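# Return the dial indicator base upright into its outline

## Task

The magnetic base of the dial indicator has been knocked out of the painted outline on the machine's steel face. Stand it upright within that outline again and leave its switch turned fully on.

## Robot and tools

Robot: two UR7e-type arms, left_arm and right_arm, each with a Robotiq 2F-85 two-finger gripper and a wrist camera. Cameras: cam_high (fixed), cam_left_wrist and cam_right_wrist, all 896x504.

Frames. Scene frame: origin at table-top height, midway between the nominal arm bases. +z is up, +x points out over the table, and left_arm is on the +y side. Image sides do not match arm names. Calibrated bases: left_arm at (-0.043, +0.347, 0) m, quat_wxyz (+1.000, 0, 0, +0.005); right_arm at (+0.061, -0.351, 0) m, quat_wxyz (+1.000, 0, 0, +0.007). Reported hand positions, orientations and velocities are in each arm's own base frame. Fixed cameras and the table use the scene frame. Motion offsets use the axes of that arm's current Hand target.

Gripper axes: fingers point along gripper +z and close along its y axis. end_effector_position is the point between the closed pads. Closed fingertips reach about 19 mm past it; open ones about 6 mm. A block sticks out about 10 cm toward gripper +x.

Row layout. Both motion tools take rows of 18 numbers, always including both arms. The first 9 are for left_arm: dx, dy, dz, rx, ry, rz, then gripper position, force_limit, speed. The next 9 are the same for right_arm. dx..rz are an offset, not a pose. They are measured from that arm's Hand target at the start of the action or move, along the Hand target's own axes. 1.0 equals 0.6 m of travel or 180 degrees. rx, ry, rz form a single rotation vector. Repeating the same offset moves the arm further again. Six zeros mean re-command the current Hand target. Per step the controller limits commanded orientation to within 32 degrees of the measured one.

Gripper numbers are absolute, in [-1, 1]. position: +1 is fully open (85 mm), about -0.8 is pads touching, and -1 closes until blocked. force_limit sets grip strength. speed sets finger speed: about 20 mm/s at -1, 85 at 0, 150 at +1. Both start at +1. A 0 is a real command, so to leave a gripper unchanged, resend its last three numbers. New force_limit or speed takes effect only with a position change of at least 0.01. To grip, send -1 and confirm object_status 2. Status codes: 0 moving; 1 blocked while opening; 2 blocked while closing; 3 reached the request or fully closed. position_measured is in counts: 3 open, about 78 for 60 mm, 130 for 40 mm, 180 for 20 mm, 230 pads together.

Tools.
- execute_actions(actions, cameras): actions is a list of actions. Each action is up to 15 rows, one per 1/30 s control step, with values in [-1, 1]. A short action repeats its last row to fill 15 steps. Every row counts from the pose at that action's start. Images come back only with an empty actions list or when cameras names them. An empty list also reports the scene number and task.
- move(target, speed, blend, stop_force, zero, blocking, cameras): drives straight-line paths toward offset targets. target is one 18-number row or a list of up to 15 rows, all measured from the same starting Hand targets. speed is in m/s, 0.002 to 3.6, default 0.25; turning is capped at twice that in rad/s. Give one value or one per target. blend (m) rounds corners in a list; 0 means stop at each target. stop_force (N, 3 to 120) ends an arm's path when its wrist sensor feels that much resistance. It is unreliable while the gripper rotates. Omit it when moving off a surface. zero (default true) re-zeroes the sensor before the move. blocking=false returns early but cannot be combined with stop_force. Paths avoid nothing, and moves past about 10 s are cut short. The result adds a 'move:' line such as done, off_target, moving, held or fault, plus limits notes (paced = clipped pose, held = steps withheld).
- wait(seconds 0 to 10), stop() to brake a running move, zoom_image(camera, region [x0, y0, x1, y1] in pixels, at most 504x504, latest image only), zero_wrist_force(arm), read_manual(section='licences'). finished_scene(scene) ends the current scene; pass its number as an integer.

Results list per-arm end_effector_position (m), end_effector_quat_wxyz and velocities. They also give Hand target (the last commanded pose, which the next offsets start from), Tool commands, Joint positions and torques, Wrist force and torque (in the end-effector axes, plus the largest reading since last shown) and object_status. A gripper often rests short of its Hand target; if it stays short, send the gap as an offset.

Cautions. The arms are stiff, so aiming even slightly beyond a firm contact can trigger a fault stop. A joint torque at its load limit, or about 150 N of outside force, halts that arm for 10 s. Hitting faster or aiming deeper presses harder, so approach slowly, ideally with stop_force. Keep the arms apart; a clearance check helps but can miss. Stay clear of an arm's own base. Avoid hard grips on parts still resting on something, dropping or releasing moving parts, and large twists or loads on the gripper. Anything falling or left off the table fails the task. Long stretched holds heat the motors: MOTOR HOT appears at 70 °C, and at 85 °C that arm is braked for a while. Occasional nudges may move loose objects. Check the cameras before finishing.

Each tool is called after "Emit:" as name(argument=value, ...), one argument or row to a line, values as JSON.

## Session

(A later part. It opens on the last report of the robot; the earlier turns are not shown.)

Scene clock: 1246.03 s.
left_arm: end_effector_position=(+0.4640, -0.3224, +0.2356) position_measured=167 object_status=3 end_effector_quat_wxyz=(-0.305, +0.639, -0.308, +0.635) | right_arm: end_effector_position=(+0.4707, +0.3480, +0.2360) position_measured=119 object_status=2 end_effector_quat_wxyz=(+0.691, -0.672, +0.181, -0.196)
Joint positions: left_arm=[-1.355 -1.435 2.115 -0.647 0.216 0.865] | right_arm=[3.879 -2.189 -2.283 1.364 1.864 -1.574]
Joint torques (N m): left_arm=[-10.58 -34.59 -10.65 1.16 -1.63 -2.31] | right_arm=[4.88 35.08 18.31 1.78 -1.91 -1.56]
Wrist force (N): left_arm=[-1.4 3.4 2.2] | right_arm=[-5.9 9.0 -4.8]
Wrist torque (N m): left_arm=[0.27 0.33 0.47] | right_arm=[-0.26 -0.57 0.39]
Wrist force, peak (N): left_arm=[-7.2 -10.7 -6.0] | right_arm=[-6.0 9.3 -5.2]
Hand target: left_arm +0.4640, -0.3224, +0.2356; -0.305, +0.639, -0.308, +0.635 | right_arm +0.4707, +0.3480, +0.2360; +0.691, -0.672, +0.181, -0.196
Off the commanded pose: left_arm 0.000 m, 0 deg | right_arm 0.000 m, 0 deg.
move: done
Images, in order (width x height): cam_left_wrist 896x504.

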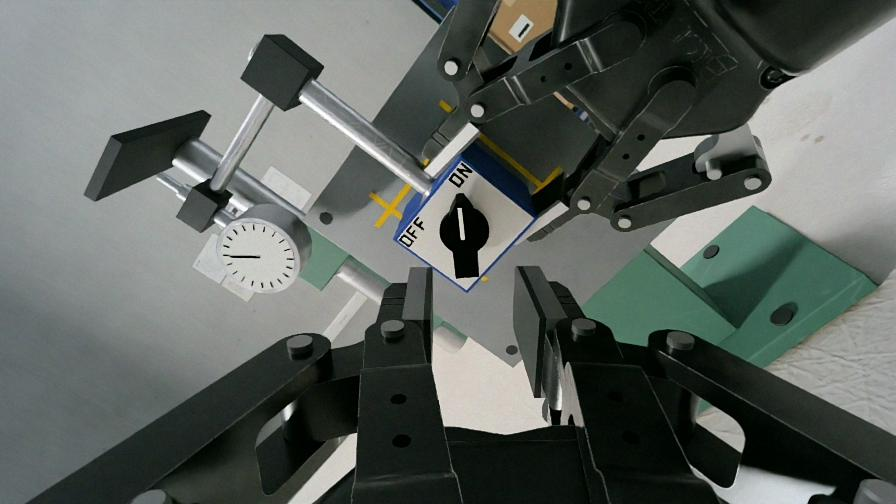

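Emit:
move(
  target=[
    [0,0,0,0,0,0,-0.3,-1,0,0,0,0,0,0,0,0.7,-0.6,-1],
    [0,0,-0.05,0,0,-0.28,-0.3,-1,0,0,0,-0.2,0,0,0,0.7,-0.6,-1],
  ],
  speed=0.2,
  cameras=["cam_left_wrist","cam_right_wrist"],
)

Emit:
zoom_image(
  camera="cam_left_wrist",
  region=[380, 80, 600, 290],
)

Scene clock: 1282.20 s.
left_arm: end_effector_position=(+0.4340, -0.3223, +0.2358) position_measured=167 object_status=3 end_effector_quat_wxyz=(-0.006, +0.709, -0.006, +0.705) | right_arm: end_effector_position=(+0.4091, +0.2451, +0.2321) position_measured=41 object_status=3 end_effector_quat_wxyz=(+0.691, -0.672, +0.181, -0.196)
Joint positions: left_arm=[-1.44 -1.468 2.153 -0.638 0.132 -0.03] | right_arm=[3.731 -2.159 -2.523 1.576 2.012 -1.568]
Joint torques (N m): left_arm=[-12.37 -9.05 -24.03 1.4 0.31 -2.35] | right_arm=[-12.64 17.67 -3.8 4.27 3 1.72]
Wrist force (N): left_arm=[-1.4 2.0 2.4] | right_arm=[0.8 0.8 -0.7]
Wrist torque (N m): left_arm=[0.22 0.18 0.19] | right_arm=[0.06 -0.36 -0.23]
Wrist force, peak (N): left_arm=[-1.6 3.6 2.7] | right_arm=[-6.0 9.3 -5.0]
Hand target: left_arm +0.4340, -0.3223, +0.2358; -0.006, +0.710, -0.006, +0.705 | right_arm +0.4091, +0.2451, +0.2321; +0.691, -0.672, +0.181, -0.196
Off the commanded pose: left_arm 0.000 m, 0 deg | right_arm 0.000 m, 0 deg.
move: done
Images, in order (width x height): cam_left_wrist 896x504, cam_right_wrist 896x504.

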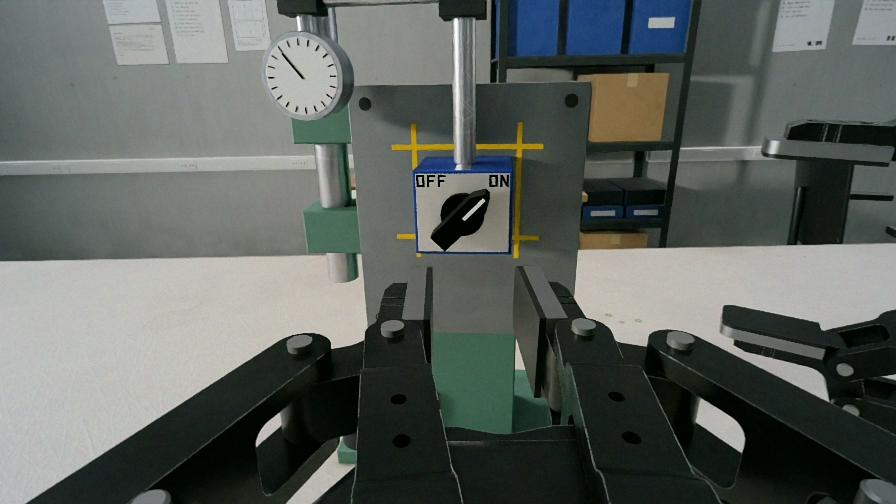

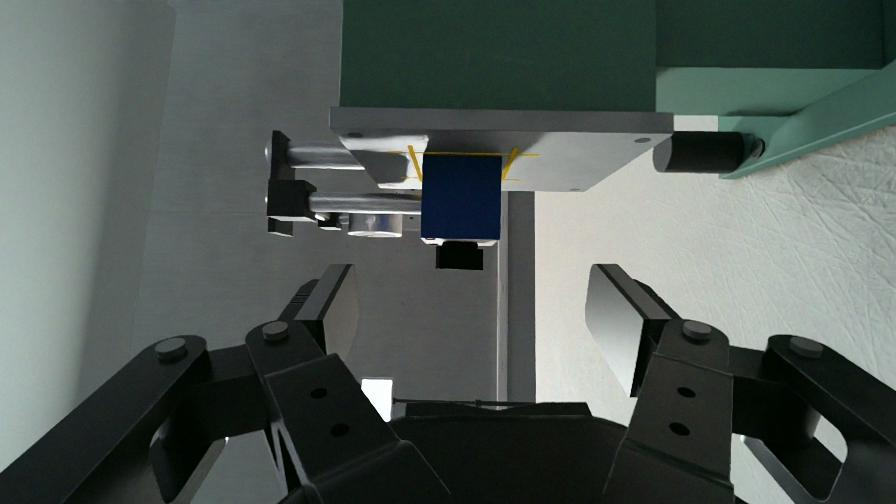

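Scaled by 2.291.

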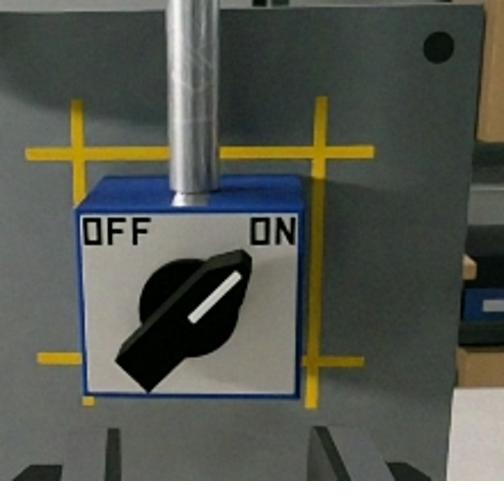

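Emit:
finished_scene(
  scene=1,
)

The scene is finished: the task was done.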